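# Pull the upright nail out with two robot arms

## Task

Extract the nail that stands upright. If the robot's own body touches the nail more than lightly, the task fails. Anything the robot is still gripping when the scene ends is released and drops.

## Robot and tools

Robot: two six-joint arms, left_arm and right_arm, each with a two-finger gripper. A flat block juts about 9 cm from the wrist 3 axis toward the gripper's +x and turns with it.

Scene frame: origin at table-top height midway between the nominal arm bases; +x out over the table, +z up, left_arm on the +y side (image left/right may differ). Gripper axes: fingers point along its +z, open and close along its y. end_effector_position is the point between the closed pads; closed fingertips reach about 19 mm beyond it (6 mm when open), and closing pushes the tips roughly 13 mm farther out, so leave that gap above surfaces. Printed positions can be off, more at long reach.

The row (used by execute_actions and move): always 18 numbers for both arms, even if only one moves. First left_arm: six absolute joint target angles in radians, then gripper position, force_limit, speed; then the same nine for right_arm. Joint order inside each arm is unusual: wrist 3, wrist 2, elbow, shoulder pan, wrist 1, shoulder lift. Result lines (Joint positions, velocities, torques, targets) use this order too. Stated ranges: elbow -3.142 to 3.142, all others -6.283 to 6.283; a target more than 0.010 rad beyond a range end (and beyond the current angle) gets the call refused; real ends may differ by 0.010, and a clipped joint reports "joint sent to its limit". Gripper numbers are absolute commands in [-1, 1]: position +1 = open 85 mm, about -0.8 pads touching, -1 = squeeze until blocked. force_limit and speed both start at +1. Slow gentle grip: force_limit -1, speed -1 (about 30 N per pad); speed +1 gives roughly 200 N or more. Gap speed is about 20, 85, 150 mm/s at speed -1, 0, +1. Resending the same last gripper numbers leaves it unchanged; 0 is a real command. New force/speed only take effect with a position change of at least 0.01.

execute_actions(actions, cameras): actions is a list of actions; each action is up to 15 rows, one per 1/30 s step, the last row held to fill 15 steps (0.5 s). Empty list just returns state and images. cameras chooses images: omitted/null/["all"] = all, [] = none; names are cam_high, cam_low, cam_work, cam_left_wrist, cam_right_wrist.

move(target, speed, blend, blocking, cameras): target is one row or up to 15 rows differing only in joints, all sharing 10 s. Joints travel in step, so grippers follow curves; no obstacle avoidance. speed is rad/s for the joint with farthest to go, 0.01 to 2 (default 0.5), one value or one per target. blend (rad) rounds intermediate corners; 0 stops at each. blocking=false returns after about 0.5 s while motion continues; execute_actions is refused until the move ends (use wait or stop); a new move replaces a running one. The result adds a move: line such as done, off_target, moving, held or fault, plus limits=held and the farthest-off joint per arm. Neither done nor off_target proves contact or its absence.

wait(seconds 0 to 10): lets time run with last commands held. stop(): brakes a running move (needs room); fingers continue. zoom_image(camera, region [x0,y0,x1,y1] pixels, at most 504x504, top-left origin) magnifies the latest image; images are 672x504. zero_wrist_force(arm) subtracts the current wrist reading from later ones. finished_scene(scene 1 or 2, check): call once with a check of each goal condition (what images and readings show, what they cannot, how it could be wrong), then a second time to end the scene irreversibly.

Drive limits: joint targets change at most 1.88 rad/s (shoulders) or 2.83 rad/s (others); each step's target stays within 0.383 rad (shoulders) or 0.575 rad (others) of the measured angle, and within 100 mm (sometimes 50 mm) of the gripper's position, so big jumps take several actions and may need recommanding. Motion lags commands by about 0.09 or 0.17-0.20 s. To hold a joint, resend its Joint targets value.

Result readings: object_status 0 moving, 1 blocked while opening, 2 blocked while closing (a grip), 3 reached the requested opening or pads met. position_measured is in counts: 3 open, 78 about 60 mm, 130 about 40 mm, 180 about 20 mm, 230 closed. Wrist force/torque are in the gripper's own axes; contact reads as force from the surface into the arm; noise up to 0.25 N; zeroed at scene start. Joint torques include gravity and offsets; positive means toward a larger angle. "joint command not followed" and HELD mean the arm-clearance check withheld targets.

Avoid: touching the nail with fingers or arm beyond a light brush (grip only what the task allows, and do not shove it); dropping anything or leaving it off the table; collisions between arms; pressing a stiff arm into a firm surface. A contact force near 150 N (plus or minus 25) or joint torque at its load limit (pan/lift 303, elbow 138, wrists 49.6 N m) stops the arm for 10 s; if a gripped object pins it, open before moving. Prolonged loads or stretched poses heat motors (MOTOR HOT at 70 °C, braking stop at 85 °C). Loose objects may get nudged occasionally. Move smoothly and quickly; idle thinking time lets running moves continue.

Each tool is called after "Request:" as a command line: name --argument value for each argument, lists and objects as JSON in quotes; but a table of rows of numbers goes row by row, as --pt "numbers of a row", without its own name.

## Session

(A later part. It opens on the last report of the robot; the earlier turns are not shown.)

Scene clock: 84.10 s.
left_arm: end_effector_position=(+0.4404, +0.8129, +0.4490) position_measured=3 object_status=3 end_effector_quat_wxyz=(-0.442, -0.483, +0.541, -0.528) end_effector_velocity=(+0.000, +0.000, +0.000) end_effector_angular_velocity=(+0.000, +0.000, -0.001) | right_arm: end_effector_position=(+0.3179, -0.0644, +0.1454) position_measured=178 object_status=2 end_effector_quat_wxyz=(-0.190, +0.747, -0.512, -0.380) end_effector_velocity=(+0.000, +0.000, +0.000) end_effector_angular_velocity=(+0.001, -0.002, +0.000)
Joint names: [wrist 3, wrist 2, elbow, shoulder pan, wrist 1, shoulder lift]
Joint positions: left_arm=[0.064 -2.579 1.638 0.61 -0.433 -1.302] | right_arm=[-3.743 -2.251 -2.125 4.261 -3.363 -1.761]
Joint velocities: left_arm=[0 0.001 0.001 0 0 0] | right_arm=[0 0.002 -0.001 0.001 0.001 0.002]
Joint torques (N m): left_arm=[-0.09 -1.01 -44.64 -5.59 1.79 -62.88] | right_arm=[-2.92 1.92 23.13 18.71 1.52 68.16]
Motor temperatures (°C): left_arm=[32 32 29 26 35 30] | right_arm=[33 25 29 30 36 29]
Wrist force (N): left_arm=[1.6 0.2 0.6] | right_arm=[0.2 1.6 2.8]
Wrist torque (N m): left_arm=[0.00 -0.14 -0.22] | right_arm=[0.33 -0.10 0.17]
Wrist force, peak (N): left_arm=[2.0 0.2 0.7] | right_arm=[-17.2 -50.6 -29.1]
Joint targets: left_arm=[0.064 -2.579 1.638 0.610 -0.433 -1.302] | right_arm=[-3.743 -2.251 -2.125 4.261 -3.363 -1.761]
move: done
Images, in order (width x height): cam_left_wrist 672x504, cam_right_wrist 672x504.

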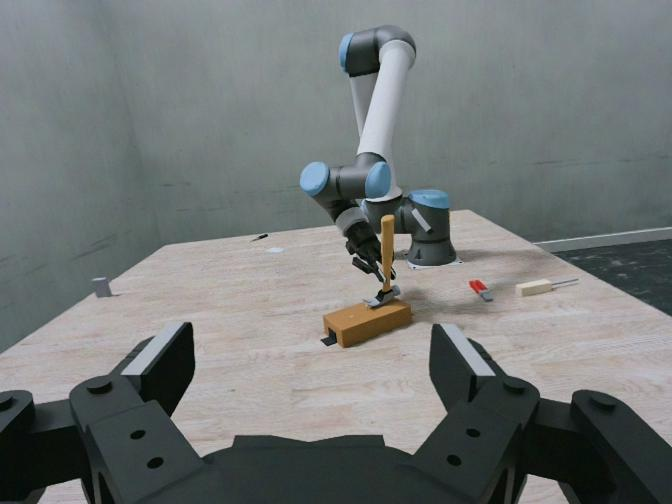

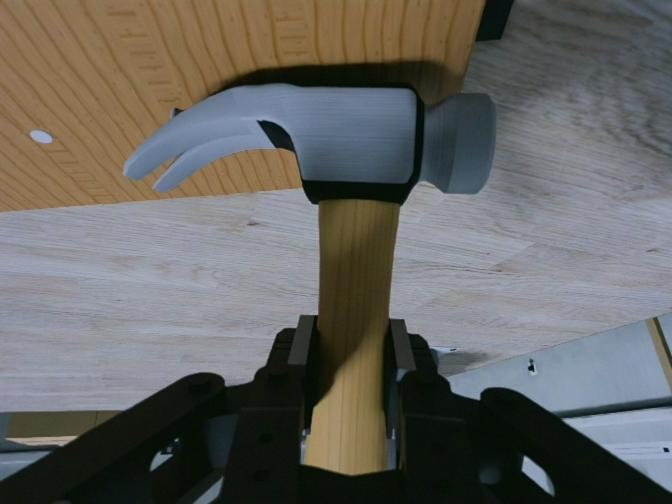

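Request:
move --pt "0.064 -2.579 1.638 0.610 -0.433 -1.302 1 1 1 -3.7429 -2.2510 -2.0816 4.2613 -3.4711 -1.6959 -1 1 1" --pt "0.064 -2.579 1.638 0.610 -0.433 -1.302 1 1 1 -3.7649 -2.6421 -1.9075 4.1111 -3.8184 -2.0563 -1 1 1" --speed '[0.1,0.2]'

Request:
zoom_image --camera "cam_work" --region '[260, 205, 340, 265]'

Request:
zoom_image --camera "cam_low" --region '[240, 125, 320, 185]'

Request:
zoom_image --camera "cam_left_wrist" --region '[340, 260, 420, 320]'

Scene clock: 88.27 s.
left_arm: end_effector_position=(+0.4404, +0.8129, +0.4490) position_measured=3 object_status=3 end_effector_quat_wxyz=(-0.442, -0.483, +0.541, -0.528) end_effector_velocity=(+0.000, +0.000, +0.001) end_effector_angular_velocity=(+0.001, -0.001, +0.000) | right_arm: end_effector_position=(+0.3341, -0.0648, +0.1596) position_measured=178 object_status=2 end_effector_quat_wxyz=(+0.057, +0.627, -0.588, -0.508) end_effector_velocity=(+0.001, +0.000, +0.000) end_effector_angular_velocity=(+0.001, +0.001, -0.001)
Joint names: [wrist 3, wrist 2, elbow, shoulder pan, wrist 1, shoulder lift]
Joint positions: left_arm=[0.064 -2.579 1.638 0.61 -0.433 -1.302] | right_arm=[-3.765 -2.642 -1.908 4.111 -3.818 -2.056]
Joint velocities: left_arm=[0 -0.001 0 0 0 -0.002] | right_arm=[0 -0.001 0.001 -0.001 0 -0.001]
Joint torques (N m): left_arm=[-0.03 -0.97 -45.86 -5.17 1.32 -66.02] | right_arm=[-2.96 -6.45 31.84 -17.21 -9.24 61.88]
Motor temperatures (°C): left_arm=[32 32 29 26 35 30] | right_arm=[33 25 29 30 36 29]
Wrist force (N): left_arm=[1.6 0.3 0.6] | right_arm=[-0.2 -1.1 2.4]
Wrist torque (N m): left_arm=[0.03 -0.15 -0.22] | right_arm=[0.18 -0.21 0.02]
Wrist force, peak (N): left_arm=[2.1 0.2 0.8] | right_arm=[0.7 1.2 3.7]
Joint targets: left_arm=[0.064 -2.579 1.638 0.610 -0.433 -1.302] | right_arm=[-3.765 -2.642 -1.907 4.111 -3.818 -2.056]
move: done

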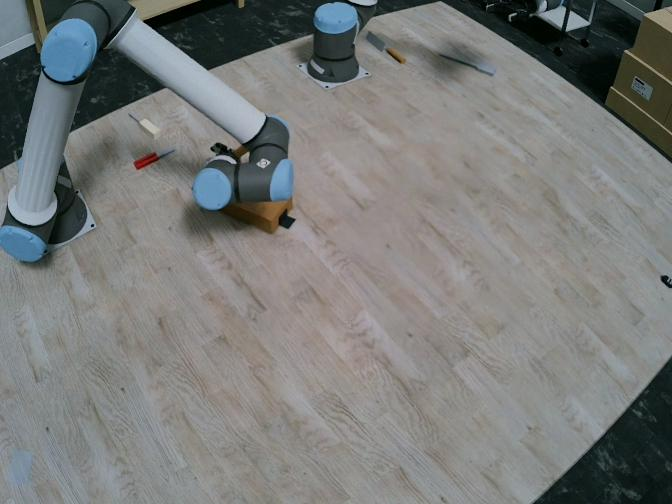

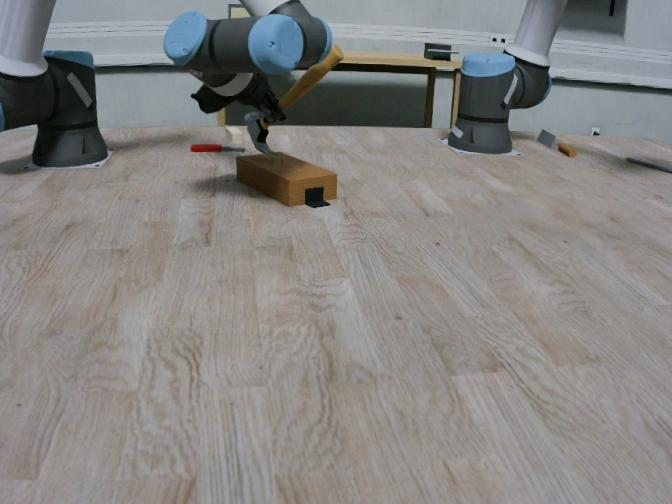

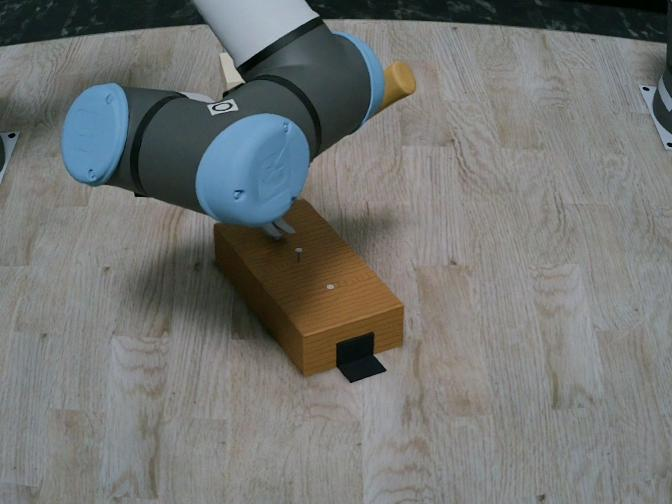

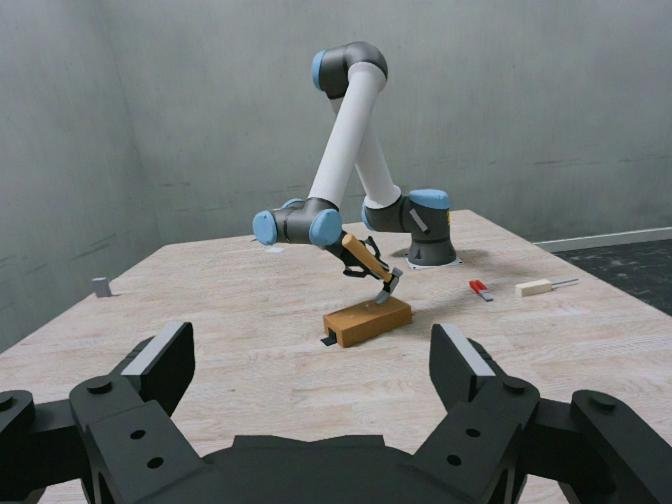

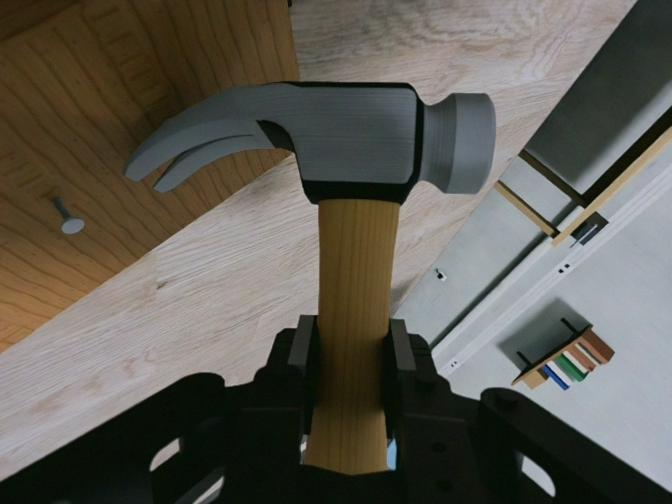

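Scaled by 6.300 from the camera's 672x504 image, which has a finer 960x720 frame.

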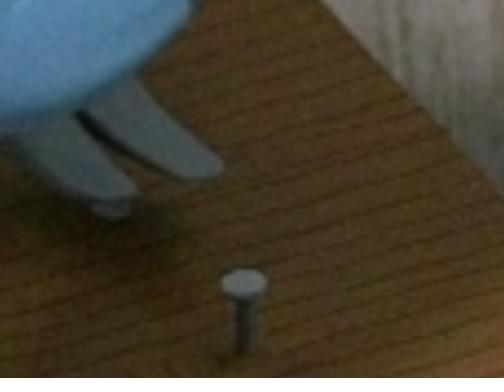

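Scaled by 6.300 from the camera's 672x504 image, which has a finer 960x720 frame.

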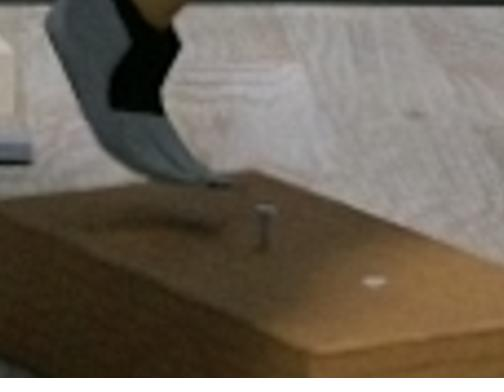

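Scaled by 6.300 from the camera's 672x504 image, which has a finer 960x720 frame.

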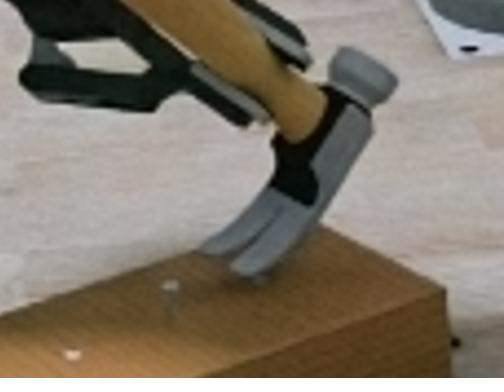

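Request:
move --pt "0.064 -2.579 1.638 0.610 -0.433 -1.302 1 1 1 -3.7491 -2.6416 -1.9073 4.1186 -3.7942 -2.0672 -1 1 1" --pt "0.064 -2.579 1.638 0.610 -0.433 -1.302 1 1 1 -3.7683 -2.6421 -1.8788 4.1096 -3.8228 -2.0837 -1 1 1" --pt "0.064 -2.579 1.638 0.610 -0.433 -1.302 1 1 1 -3.7903 -2.6429 -1.8540 4.0989 -3.8498 -2.1008 -1 1 1" --pt "0.064 -2.579 1.638 0.610 -0.433 -1.302 1 1 1 -3.8084 -2.6432 -1.8330 4.0904 -3.8724 -2.1150 -1 1 1" --speed 0.035 --cameras '["cam_right_wrist","cam_left_wrist"]'

Request:
zoom_image --camera "cam_left_wrist" --region '[340, 260, 420, 320]'

Request:
zoom_image --camera "cam_right_wrist" --region '[60, 80, 260, 230]'

Scene clock: 92.33 s.
left_arm: end_effector_position=(+0.4404, +0.8129, +0.4490) position_measured=3 object_status=3 end_effector_quat_wxyz=(-0.442, -0.483, +0.541, -0.528) end_effector_velocity=(+0.000, -0.001, +0.000) end_effector_angular_velocity=(+0.000, +0.000, +0.001) | right_arm: end_effector_position=(+0.3633, -0.0439, +0.1527) position_measured=178 object_status=2 end_effector_quat_wxyz=(+0.057, +0.627, -0.588, -0.508) end_effector_velocity=(+0.000, +0.000, +0.000) end_effector_angular_velocity=(+0.000, +0.000, +0.000)
Joint names: [wrist 3, wrist 2, elbow, shoulder pan, wrist 1, shoulder lift]
Joint positions: left_arm=[0.064 -2.579 1.638 0.61 -0.433 -1.302] | right_arm=[-3.808 -2.643 -1.833 4.09 -3.872 -2.115]
Joint velocities: left_arm=[0 -0.001 0.001 -0.001 0 0] | right_arm=[-0.001 0 0.001 0 -0.002 -0.001]
Joint torques (N m): left_arm=[0.14 -0.43 -45.54 -4.91 1.69 -64.17] | right_arm=[-2.88 -6.52 31.57 -18.07 -9.36 66.28]
Motor temperatures (°C): left_arm=[32 32 29 26 35 30] | right_arm=[33 25 29 30 36 29]
Wrist force (N): left_arm=[1.8 -0.1 0.6] | right_arm=[-0.6 -1.0 1.3]
Wrist torque (N m): left_arm=[-0.04 -0.18 -0.22] | right_arm=[0.20 -0.09 0.01]
Wrist force, peak (N): left_arm=[2.0 0.3 0.7] | right_arm=[8.2 11.9 5.4]
Joint targets: left_arm=[0.064 -2.579 1.638 0.610 -0.433 -1.302] | right_arm=[-3.808 -2.643 -1.833 4.090 -3.872 -2.115]
move: done
Images, in order (width x height): cam_left_wrist 672x504, cam_right_wrist 672x504.

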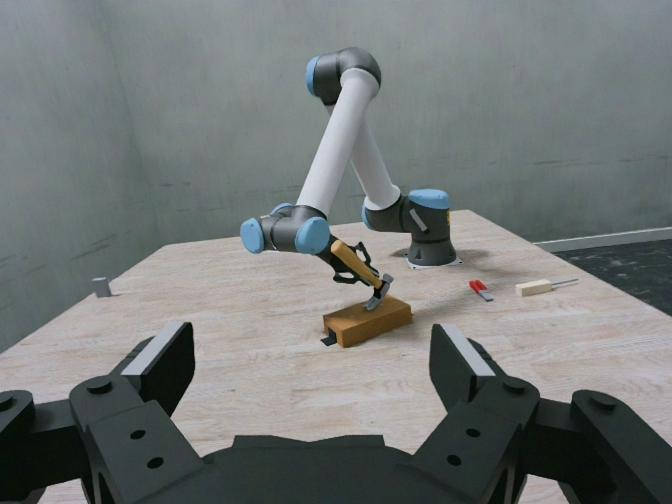

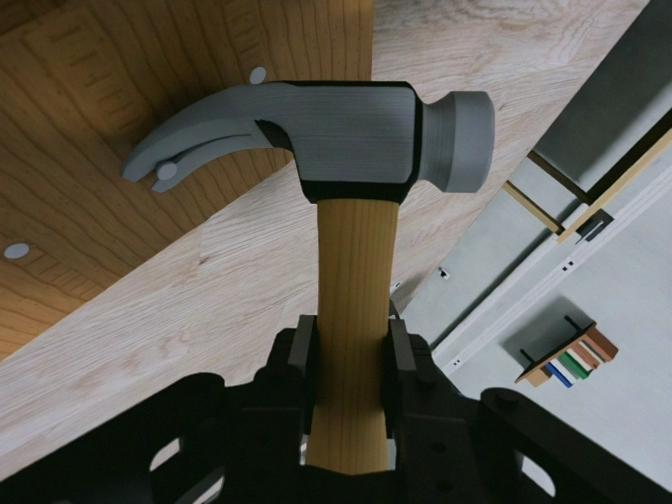

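Scaled by 6.300 from the camera's 672x504 image, which has a finer 960x720 frame.

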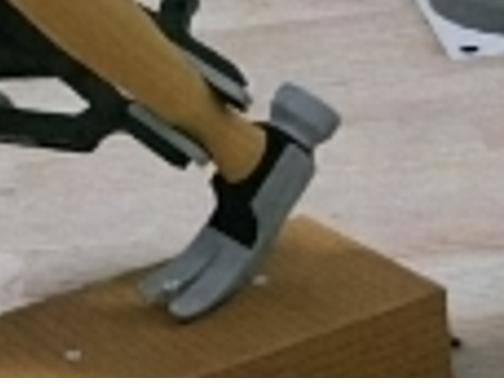

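Scaled by 2.520 from the camera's 672x504 image, which has a finer 960x720 frame.

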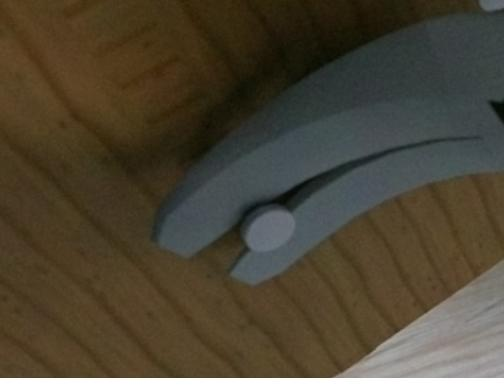

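Request:
move --target '[0.064,-2.579,1.638,0.610,-0.433,-1.302,1,1,1,-3.8193,-2.6434,-1.8204,4.0852,-3.8859,-2.1234,-1,1,1]' --speed 0.02 --cameras '["cam_right_wrist"]'

Request:
zoom_image --camera "cam_right_wrist" --region '[60, 80, 260, 230]'

Scene clock: 93.47 s.
left_arm: end_effector_position=(+0.4404, +0.8129, +0.4490) position_measured=3 object_status=3 end_effector_quat_wxyz=(-0.442, -0.483, +0.541, -0.528) end_effector_velocity=(+0.000, -0.001, +0.001) end_effector_angular_velocity=(+0.001, -0.001, -0.001) | right_arm: end_effector_position=(+0.3689, -0.0415, +0.1528) position_measured=178 object_status=2 end_effector_quat_wxyz=(+0.057, +0.627, -0.588, -0.508) end_effector_velocity=(+0.000, +0.001, +0.001) end_effector_angular_velocity=(+0.001, -0.001, +0.002)
Joint names: [wrist 3, wrist 2, elbow, shoulder pan, wrist 1, shoulder lift]
Joint positions: left_arm=[0.064 -2.579 1.638 0.61 -0.433 -1.302] | right_arm=[-3.819 -2.643 -1.82 4.085 -3.886 -2.123]
Joint velocities: left_arm=[0 0 0 -0.001 0 -0.001] | right_arm=[-0.001 0 0.001 0.001 -0.002 0.001]
Joint torques (N m): left_arm=[-0.52 -0.81 -45.24 -5.95 1.17 -67.56] | right_arm=[-2.93 -6.4 32.28 -18 -9.44 68.61]
Motor temperatures (°C): left_arm=[32 32 29 26 35 30] | right_arm=[33 25 29 30 36 29]
Wrist force (N): left_arm=[1.6 0.1 0.8] | right_arm=[-0.7 -1.2 1.2]
Wrist torque (N m): left_arm=[-0.01 -0.15 -0.21] | right_arm=[0.16 -0.07 0.00]
Wrist force, peak (N): left_arm=[1.9 0.4 0.7] | right_arm=[-1.1 -1.0 1.7]
Joint targets: left_arm=[0.064 -2.579 1.638 0.610 -0.433 -1.302] | right_arm=[-3.819 -2.643 -1.820 4.085 -3.886 -2.123]
move: done
Images, in order (width x height): cam_right_wrist 672x504.

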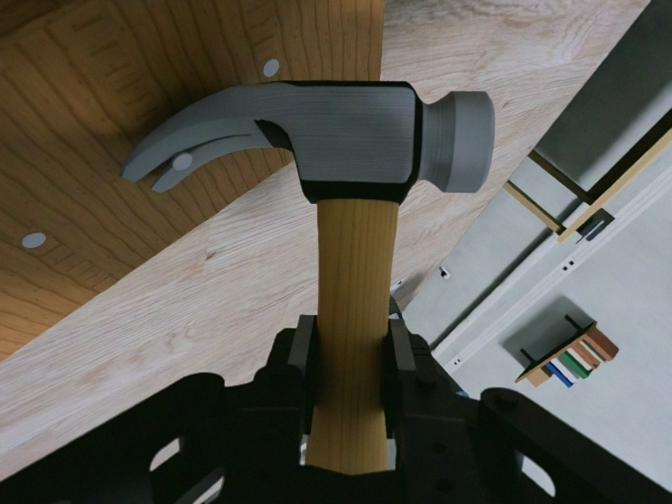

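Scaled by 2.520 from the camera's 672x504 image, which has a finer 960x720 frame.

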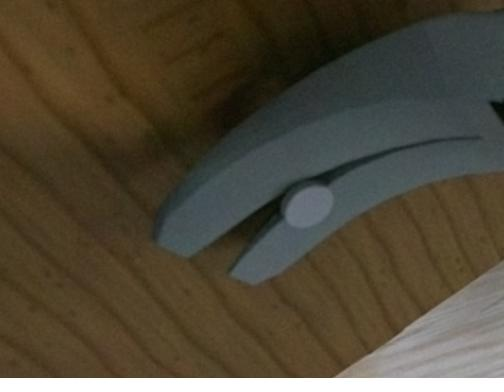

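Request:
move --target '[0.064,-2.579,1.638,0.610,-0.433,-1.302,1,1,1,-3.8319,-2.6436,-1.8057,4.0793,-3.9017,-2.1333,-1,1,1]' --speed 0.02 --cameras '["cam_right_wrist"]'

Request:
zoom_image --camera "cam_right_wrist" --region '[60, 80, 260, 230]'

Scene clock: 94.77 s.
left_arm: end_effector_position=(+0.4404, +0.8129, +0.4490) position_measured=3 object_status=3 end_effector_quat_wxyz=(-0.442, -0.483, +0.541, -0.528) end_effector_velocity=(+0.000, +0.000, +0.000) end_effector_angular_velocity=(-0.001, +0.001, +0.000) | right_arm: end_effector_position=(+0.3753, -0.0387, +0.1528) position_measured=178 object_status=2 end_effector_quat_wxyz=(+0.057, +0.627, -0.588, -0.508) end_effector_velocity=(+0.000, +0.001, +0.000) end_effector_angular_velocity=(+0.000, +0.000, +0.001)
Joint names: [wrist 3, wrist 2, elbow, shoulder pan, wrist 1, shoulder lift]
Joint positions: left_arm=[0.064 -2.579 1.638 0.61 -0.433 -1.302] | right_arm=[-3.832 -2.644 -1.806 4.079 -3.902 -2.133]
Joint velocities: left_arm=[0 -0.001 0.001 0 0 0] | right_arm=[0 0 0.002 0.001 -0.001 -0.001]
Joint torques (N m): left_arm=[0 -0.81 -44.05 -5.74 0.8 -63.55] | right_arm=[-4.25 -10.62 49.7 -20.72 -7.59 86.32]
Motor temperatures (°C): left_arm=[32 32 29 26 35 30] | right_arm=[33 25 29 30 36 29]
Wrist force (N): left_arm=[1.8 0.2 0.7] | right_arm=[24.0 -1.1 13.2]
Wrist torque (N m): left_arm=[0.00 -0.18 -0.22] | right_arm=[-0.58 0.11 1.37]
Wrist force, peak (N): left_arm=[2.0 0.3 0.4] | right_arm=[24.0 -1.1 13.2]
Joint targets: left_arm=[0.064 -2.579 1.638 0.610 -0.433 -1.302] | right_arm=[-3.832 -2.644 -1.806 4.079 -3.902 -2.133]
move: done
Images, in order (width x height): cam_right_wrist 672x504.

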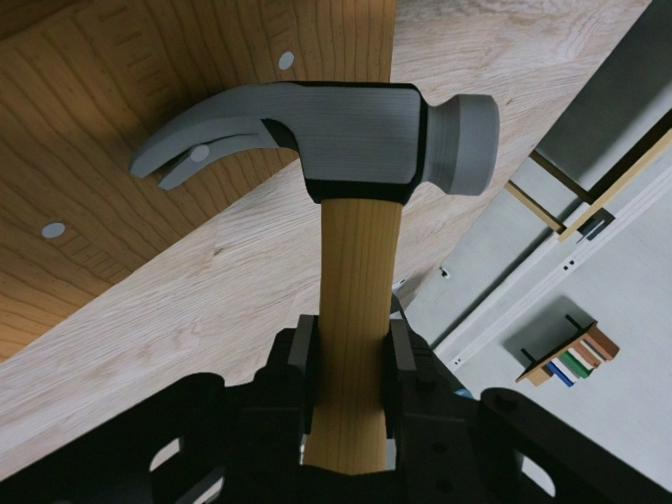

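Scaled by 2.520 from the camera's 672x504 image, which has a finer 960x720 frame.

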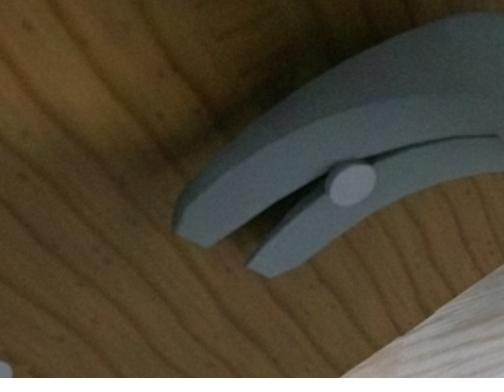

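Request:
move --target '[0.064,-2.579,1.638,0.610,-0.433,-1.302,1,1,1,-3.7738,-2.5307,-1.8971,4.1240,-3.7121,-2.0026,-1,1,1]' --speed 0.06 --cameras '["cam_right_wrist","cam_left_wrist"]'

Request:
zoom_image --camera "cam_left_wrist" --region '[340, 260, 420, 320]'

Request:
zoom_image --camera "cam_right_wrist" --region '[60, 80, 260, 230]'

Scene clock: 99.07 s.
left_arm: end_effector_position=(+0.4404, +0.8129, +0.4490) position_measured=3 object_status=3 end_effector_quat_wxyz=(-0.442, -0.483, +0.541, -0.528) end_effector_velocity=(+0.000, +0.000, +0.000) end_effector_angular_velocity=(+0.000, +0.000, +0.001) | right_arm: end_effector_position=(+0.3575, -0.0466, +0.1574) position_measured=178 object_status=2 end_effector_quat_wxyz=(-0.026, +0.674, -0.569, -0.470) end_effector_velocity=(+0.000, +0.000, +0.000) end_effector_angular_velocity=(+0.001, -0.002, +0.000)
Joint names: [wrist 3, wrist 2, elbow, shoulder pan, wrist 1, shoulder lift]
Joint positions: left_arm=[0.064 -2.579 1.638 0.61 -0.433 -1.302] | right_arm=[-3.774 -2.531 -1.897 4.124 -3.712 -2.003]
Joint velocities: left_arm=[-0.001 -0.001 0 0 0 0] | right_arm=[0 0.001 -0.001 0.001 0.001 0.002]
Joint torques (N m): left_arm=[-0.19 -0.48 -43.97 -3.95 1.03 -66.75] | right_arm=[3.47 -23.31 45.66 40.46 -7.37 134.09]
Motor temperatures (°C): left_arm=[32 32 29 26 35 30] | right_arm=[33 25 29 30 36 29]
Wrist force (N): left_arm=[1.5 0.3 0.9] | right_arm=[60.0 -54.8 25.9]
Wrist torque (N m): left_arm=[0.03 -0.13 -0.21] | right_arm=[0.81 0.46 -0.10]
Wrist force, peak (N): left_arm=[2.1 0.2 0.6] | right_arm=[69.8 -61.5 30.9]
Joint targets: left_arm=[0.064 -2.579 1.638 0.610 -0.433 -1.302] | right_arm=[-3.774 -2.531 -1.897 4.124 -3.712 -2.003]
move: done
Images, in order (width x height): cam_left_wrist 672x504, cam_right_wrist 672x504.

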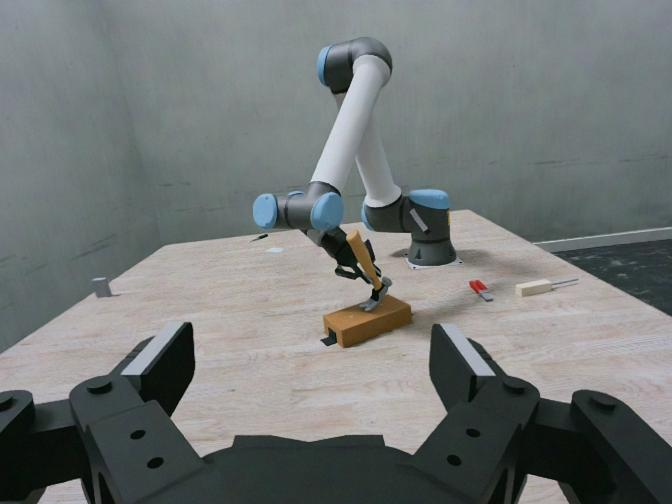

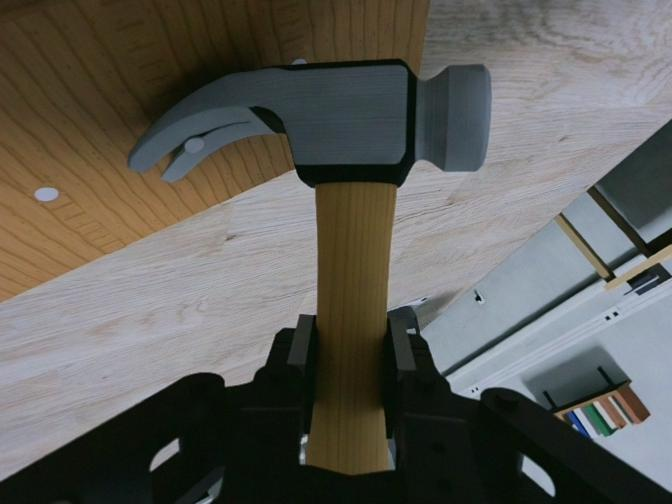

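Scaled by 6.300 from the camera's 672x504 image, which has a finer 960x720 frame.

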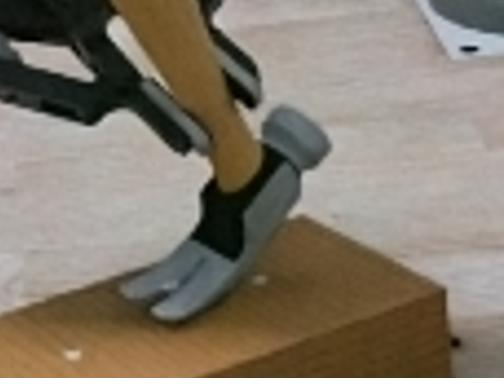

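Scaled by 2.520 from the camera's 672x504 image, which has a finer 960x720 frame.

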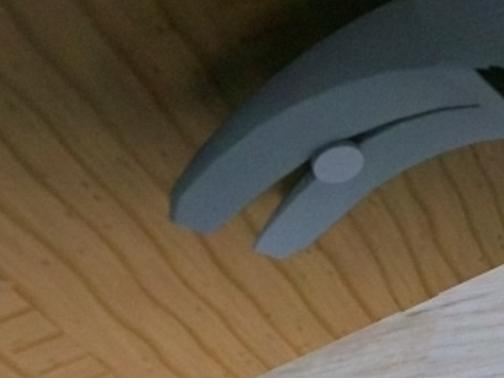

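Request:
move --target '[0.064,-2.579,1.638,0.610,-0.433,-1.302,1,1,1,-3.7738,-2.5307,-1.8950,4.1240,-3.7189,-1.9979,-1,1,1]' --speed 0.02 --cameras '["cam_right_wrist"]'

Request:
zoom_image --camera "cam_right_wrist" --region '[60, 80, 260, 230]'

Scene clock: 100.20 s.
left_arm: end_effector_position=(+0.4404, +0.8129, +0.4490) position_measured=3 object_status=3 end_effector_quat_wxyz=(-0.442, -0.483, +0.541, -0.528) end_effector_velocity=(+0.000, -0.001, +0.000) end_effector_angular_velocity=(+0.000, +0.000, -0.001) | right_arm: end_effector_position=(+0.3575, -0.0466, +0.1614) position_measured=178 object_status=2 end_effector_quat_wxyz=(-0.026, +0.674, -0.569, -0.470) end_effector_velocity=(+0.000, +0.000, +0.000) end_effector_angular_velocity=(-0.001, +0.000, +0.000)
Joint names: [wrist 3, wrist 2, elbow, shoulder pan, wrist 1, shoulder lift]
Joint positions: left_arm=[0.064 -2.579 1.638 0.61 -0.433 -1.302] | right_arm=[-3.774 -2.531 -1.895 4.124 -3.719 -1.998]
Joint velocities: left_arm=[0 0 0 -0.001 0 -0.001] | right_arm=[0 0 0 0 -0.001 0]
Joint torques (N m): left_arm=[0.01 -0.63 -45 -5.58 0.82 -68.59] | right_arm=[3.14 -26.44 49.13 38.32 -17.88 131.07]
Motor temperatures (°C): left_arm=[32 32 29 26 35 30] | right_arm=[33 25 29 30 36 29]
Wrist force (N): left_arm=[1.7 0.0 0.7] | right_arm=[49.0 -59.1 21.6]
Wrist torque (N m): left_arm=[-0.03 -0.16 -0.21] | right_arm=[1.27 0.36 -1.09]
Wrist force, peak (N): left_arm=[2.0 0.2 0.7] | right_arm=[68.6 -62.8 30.6]
Joint targets: left_arm=[0.064 -2.579 1.638 0.610 -0.433 -1.302] | right_arm=[-3.774 -2.531 -1.895 4.124 -3.719 -1.998]
move: done
Images, in order (width x height): cam_right_wrist 672x504.

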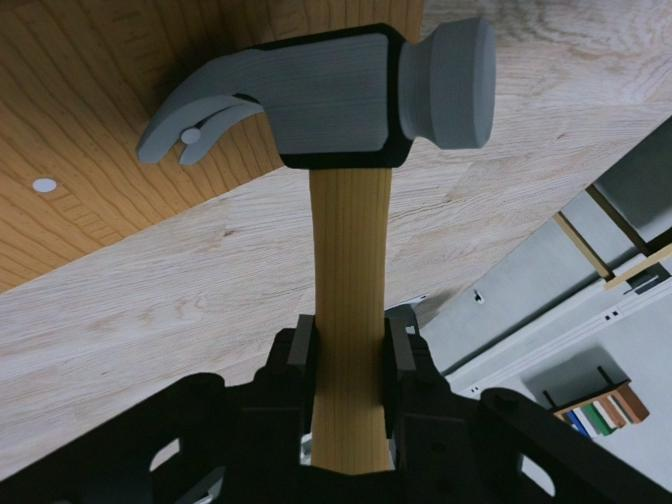

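Scaled by 2.520 from the camera's 672x504 image, which has a finer 960x720 frame.

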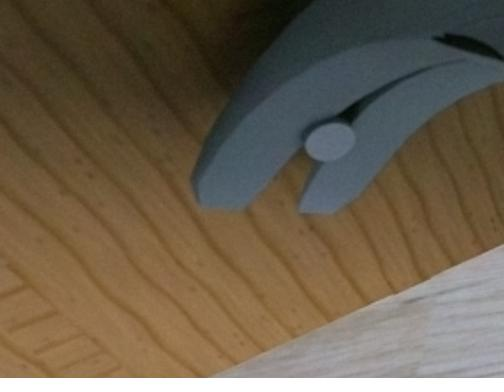

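Request:
zoom_image --camera "cam_left_wrist" --region '[340, 260, 420, 320]'

Request:
execute_actions --actions '[]'

Request:
zoom_image --camera "cam_left_wrist" --region '[340, 240, 430, 320]'

Request:
zoom_image --camera "cam_low" --region '[240, 105, 330, 185]'

This scene's latest camera images include none from cam_left_wrist. They are from: cam_right_wrist. cam_left_wrist's image comes with the result of a call that names it in "cameras".

Scene clock: 101.10 s.
left_arm: end_effector_position=(+0.4404, +0.8129, +0.4490) position_measured=3 object_status=3 end_effector_quat_wxyz=(-0.442, -0.483, +0.541, -0.528) end_effector_velocity=(-0.001, +0.000, +0.000) end_effector_angular_velocity=(-0.001, +0.001, +0.000) | right_arm: end_effector_position=(+0.3575, -0.0466, +0.1614) position_measured=178 object_status=2 end_effector_quat_wxyz=(-0.026, +0.674, -0.569, -0.470) end_effector_velocity=(+0.001, +0.000, +0.000) end_effector_angular_velocity=(+0.001, -0.001, -0.001)
Joint names: [wrist 3, wrist 2, elbow, shoulder pan, wrist 1, shoulder lift]
Joint positions: left_arm=[0.064 -2.579 1.638 0.61 -0.433 -1.302] | right_arm=[-3.774 -2.531 -1.895 4.124 -3.719 -1.998]
Joint velocities: left_arm=[0 0 0.002 0 0 -0.001] | right_arm=[-0.001 0 0 -0.001 0 0]
Joint torques (N m): left_arm=[0 -0.26 -43.61 -4.93 0.93 -68.22] | right_arm=[3.03 -22.51 42.56 33.13 -16.66 130.53]
Motor temperatures (°C): left_arm=[32 31 29 26 35 30] | right_arm=[33 25 29 30 36 29]
Wrist force (N): left_arm=[1.5 0.1 0.6] | right_arm=[48.4 -58.3 21.6]
Wrist torque (N m): left_arm=[0.00 -0.13 -0.22] | right_arm=[1.29 0.36 -1.07]
Wrist force, peak (N): left_arm=[1.9 0.0 0.7] | right_arm=[49.9 -60.4 22.0]
Joint targets: left_arm=[0.064 -2.579 1.638 0.610 -0.433 -1.302] | right_arm=[-3.774 -2.531 -1.895 4.124 -3.719 -1.998]
Tool commands: left_gripper/position=+1.0 left_gripper/force_limit=+1.0 left_gripper/speed=+1.0 right_gripper/position=-1.0 right_gripper/force_limit=+1.0 right_gripper/speed=+1.0

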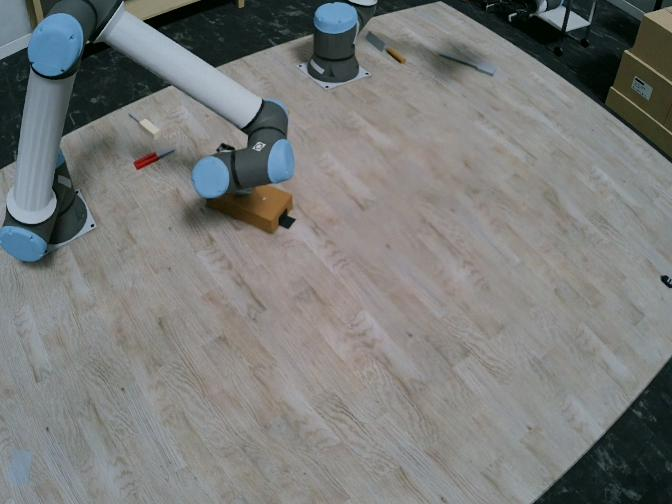

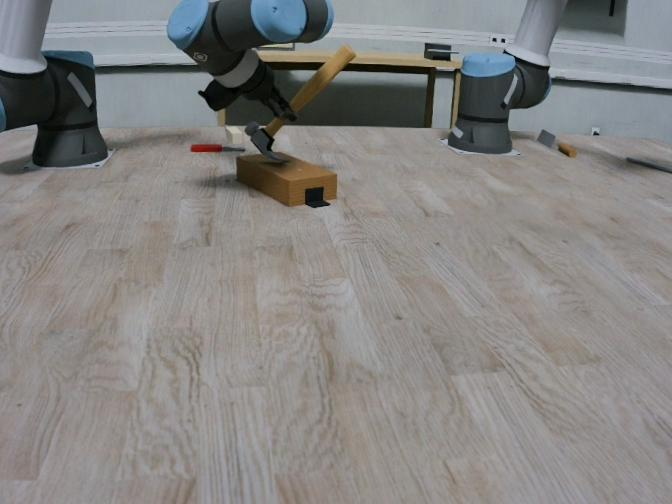

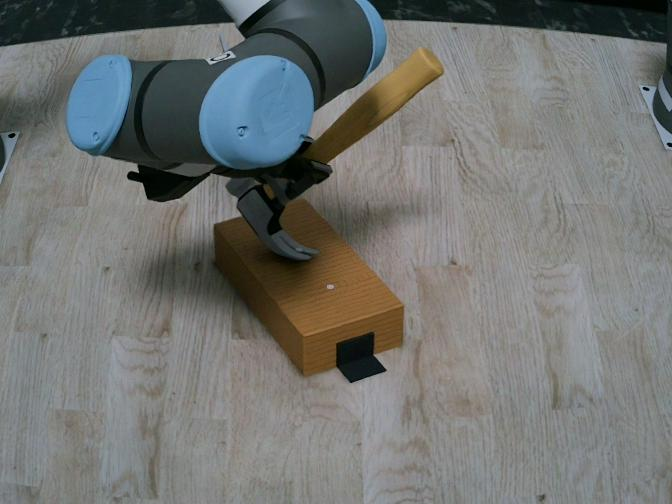

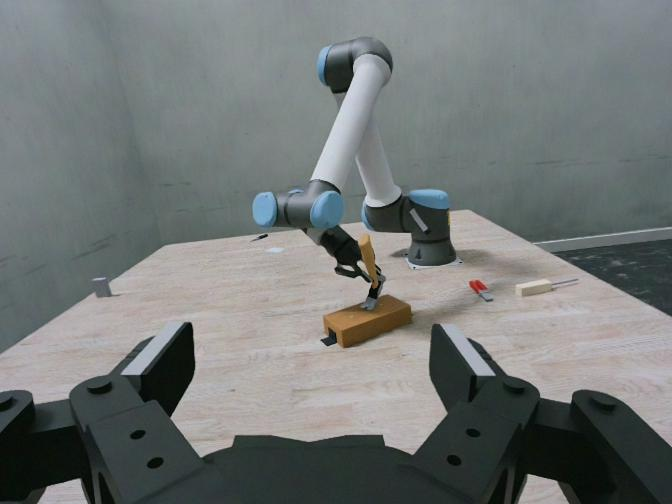

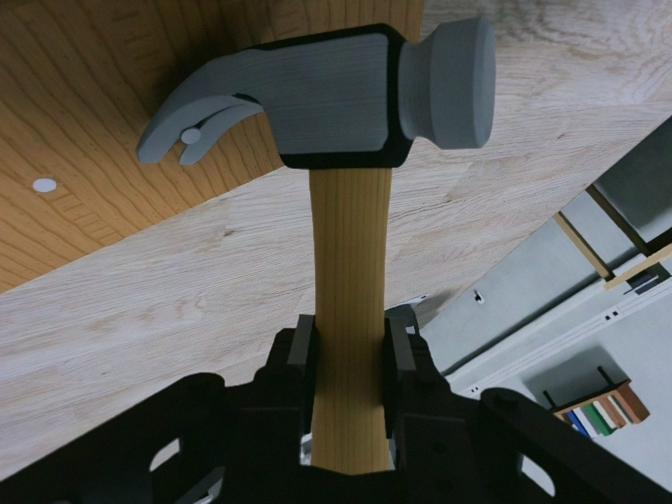

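Scaled by 5.600 from the camera's 672x504 image, which has a finer 960x720 frame.

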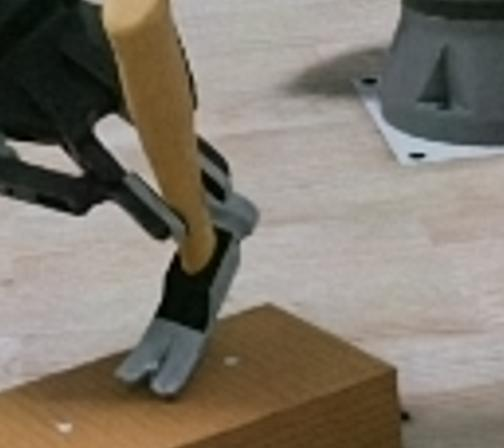

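Scaled by 5.600 from the camera's 672x504 image, which has a finer 960x720 frame.

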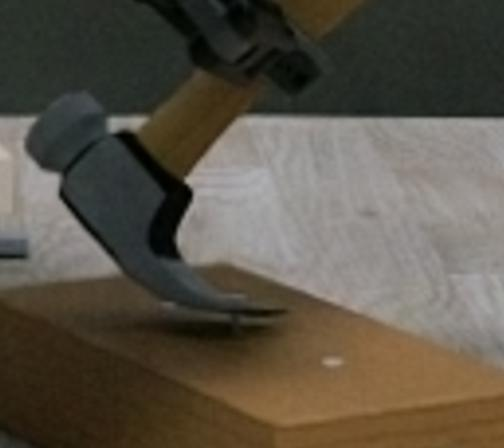

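Request:
move --pt "0.064 -2.579 1.638 0.610 -0.433 -1.302 1 1 1 -3.7738 -2.5307 -1.8982 4.1240 -3.7087 -2.0049 -1 1 1" --pt "0.064 -2.579 1.638 0.610 -0.433 -1.302 1 1 1 -3.7526 -2.3985 -2.0031 4.1827 -3.5329 -1.8873 -1 1 1" --speed 0.05

Request:
zoom_image --camera "cam_left_wrist" --region '[340, 240, 430, 320]'

Request:
zoom_image --camera "cam_right_wrist" --region '[60, 60, 260, 210]'

Request:
zoom_image --camera "cam_low" --region '[240, 105, 330, 185]'

Scene clock: 105.97 s.
left_arm: end_effector_position=(+0.4404, +0.8129, +0.4490) position_measured=3 object_status=3 end_effector_quat_wxyz=(-0.442, -0.483, +0.541, -0.528) end_effector_velocity=(+0.000, +0.000, +0.000) end_effector_angular_velocity=(+0.000, +0.000, +0.000) | right_arm: end_effector_position=(+0.3396, -0.0545, +0.1493) position_measured=193 object_status=2 end_effector_quat_wxyz=(-0.108, +0.715, -0.544, -0.425) end_effector_velocity=(+0.000, +0.000, +0.000) end_effector_angular_velocity=(+0.001, -0.002, -0.001)
Joint names: [wrist 3, wrist 2, elbow, shoulder pan, wrist 1, shoulder lift]
Joint positions: left_arm=[0.064 -2.579 1.638 0.61 -0.433 -1.302] | right_arm=[-3.753 -2.399 -2.003 4.183 -3.533 -1.887]
Joint velocities: left_arm=[0 0 -0.001 0 0 0.001] | right_arm=[0 0.001 -0.001 0 0.001 0.002]
Joint torques (N m): left_arm=[-0.28 -0.49 -43.84 -7.85 0.23 -64.03] | right_arm=[2.93 12.92 -12.83 23.19 0.25 33]
Motor temperatures (°C): left_arm=[32 31 29 26 35 30] | right_arm=[33 25 29 30 36 29]
Wrist force (N): left_arm=[1.8 0.1 0.9] | right_arm=[-60.6 10.4 -41.6]
Wrist torque (N m): left_arm=[-0.01 -0.17 -0.21] | right_arm=[0.30 0.89 0.16]
Wrist force, peak (N): left_arm=[2.1 0.0 1.1] | right_arm=[-88.6 14.5 -60.7]
Joint targets: left_arm=[0.064 -2.579 1.638 0.610 -0.433 -1.302] | right_arm=[-3.753 -2.399 -2.003 4.183 -3.533 -1.887]
move: done

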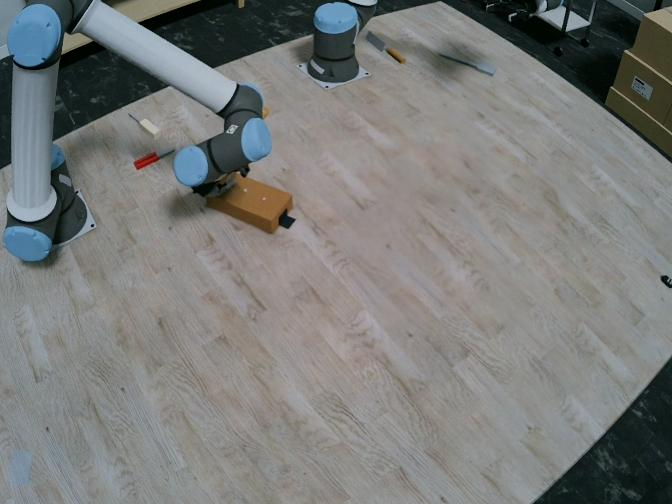

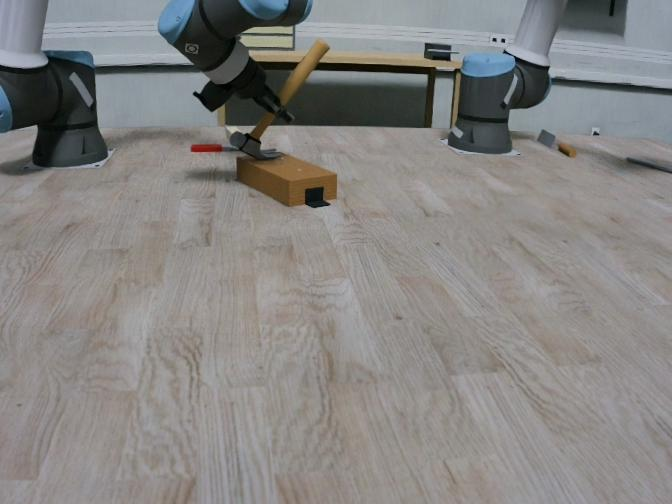

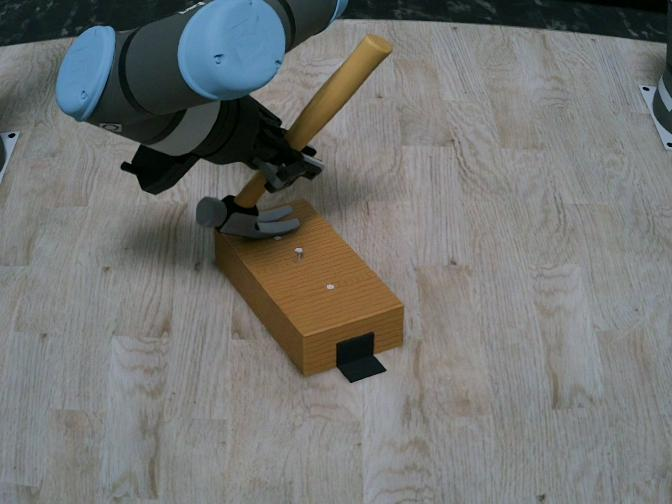

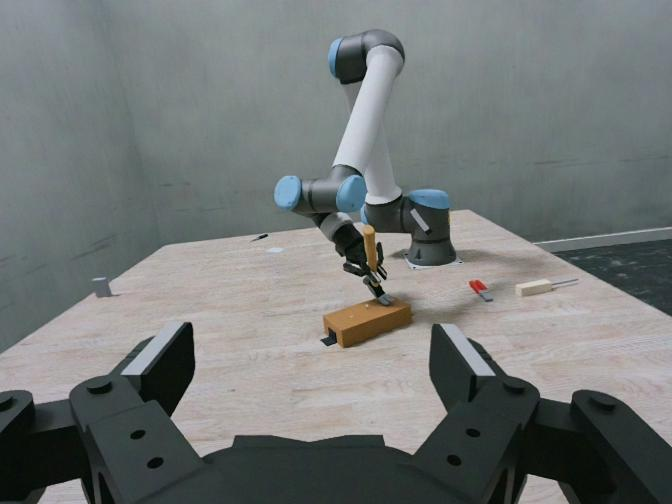

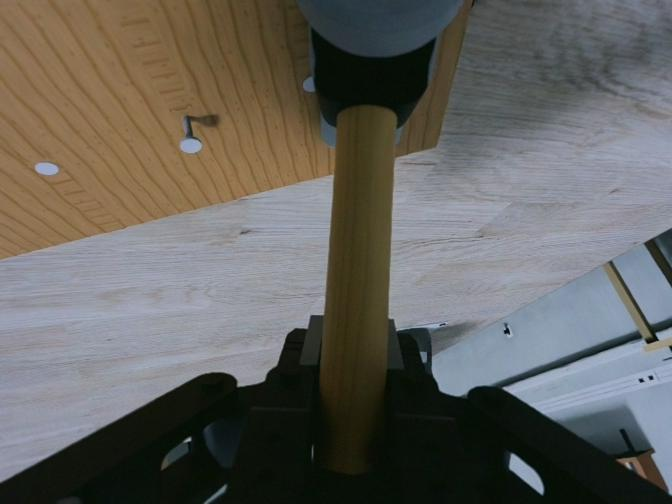

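Scaled by 5.600 from the camera's 672x504 image, which has a finer 960x720 frame.

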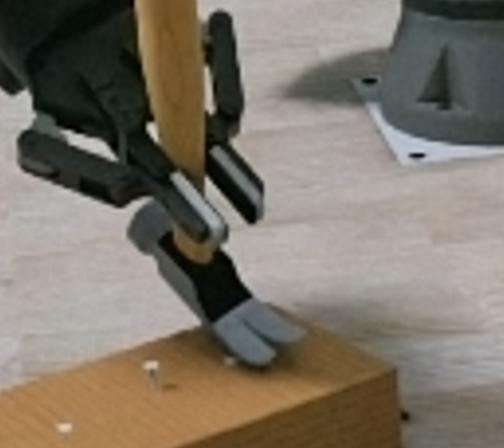

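Scaled by 2.520 from the camera's 672x504 image, which has a finer 960x720 frame.

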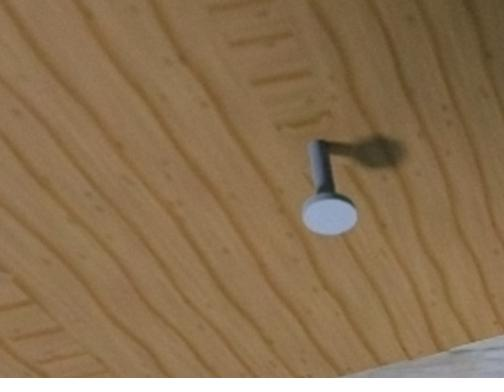

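Scaled by 5.600 from the camera's 672x504 image, which has a finer 960x720 frame.

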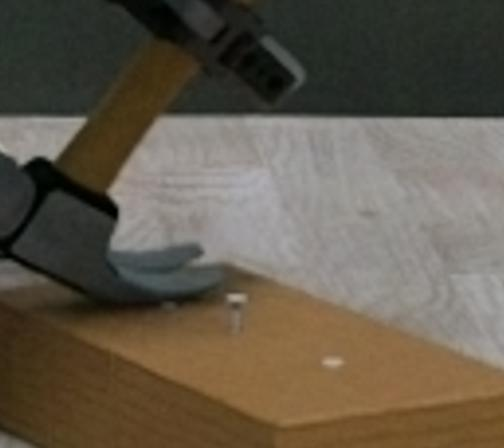

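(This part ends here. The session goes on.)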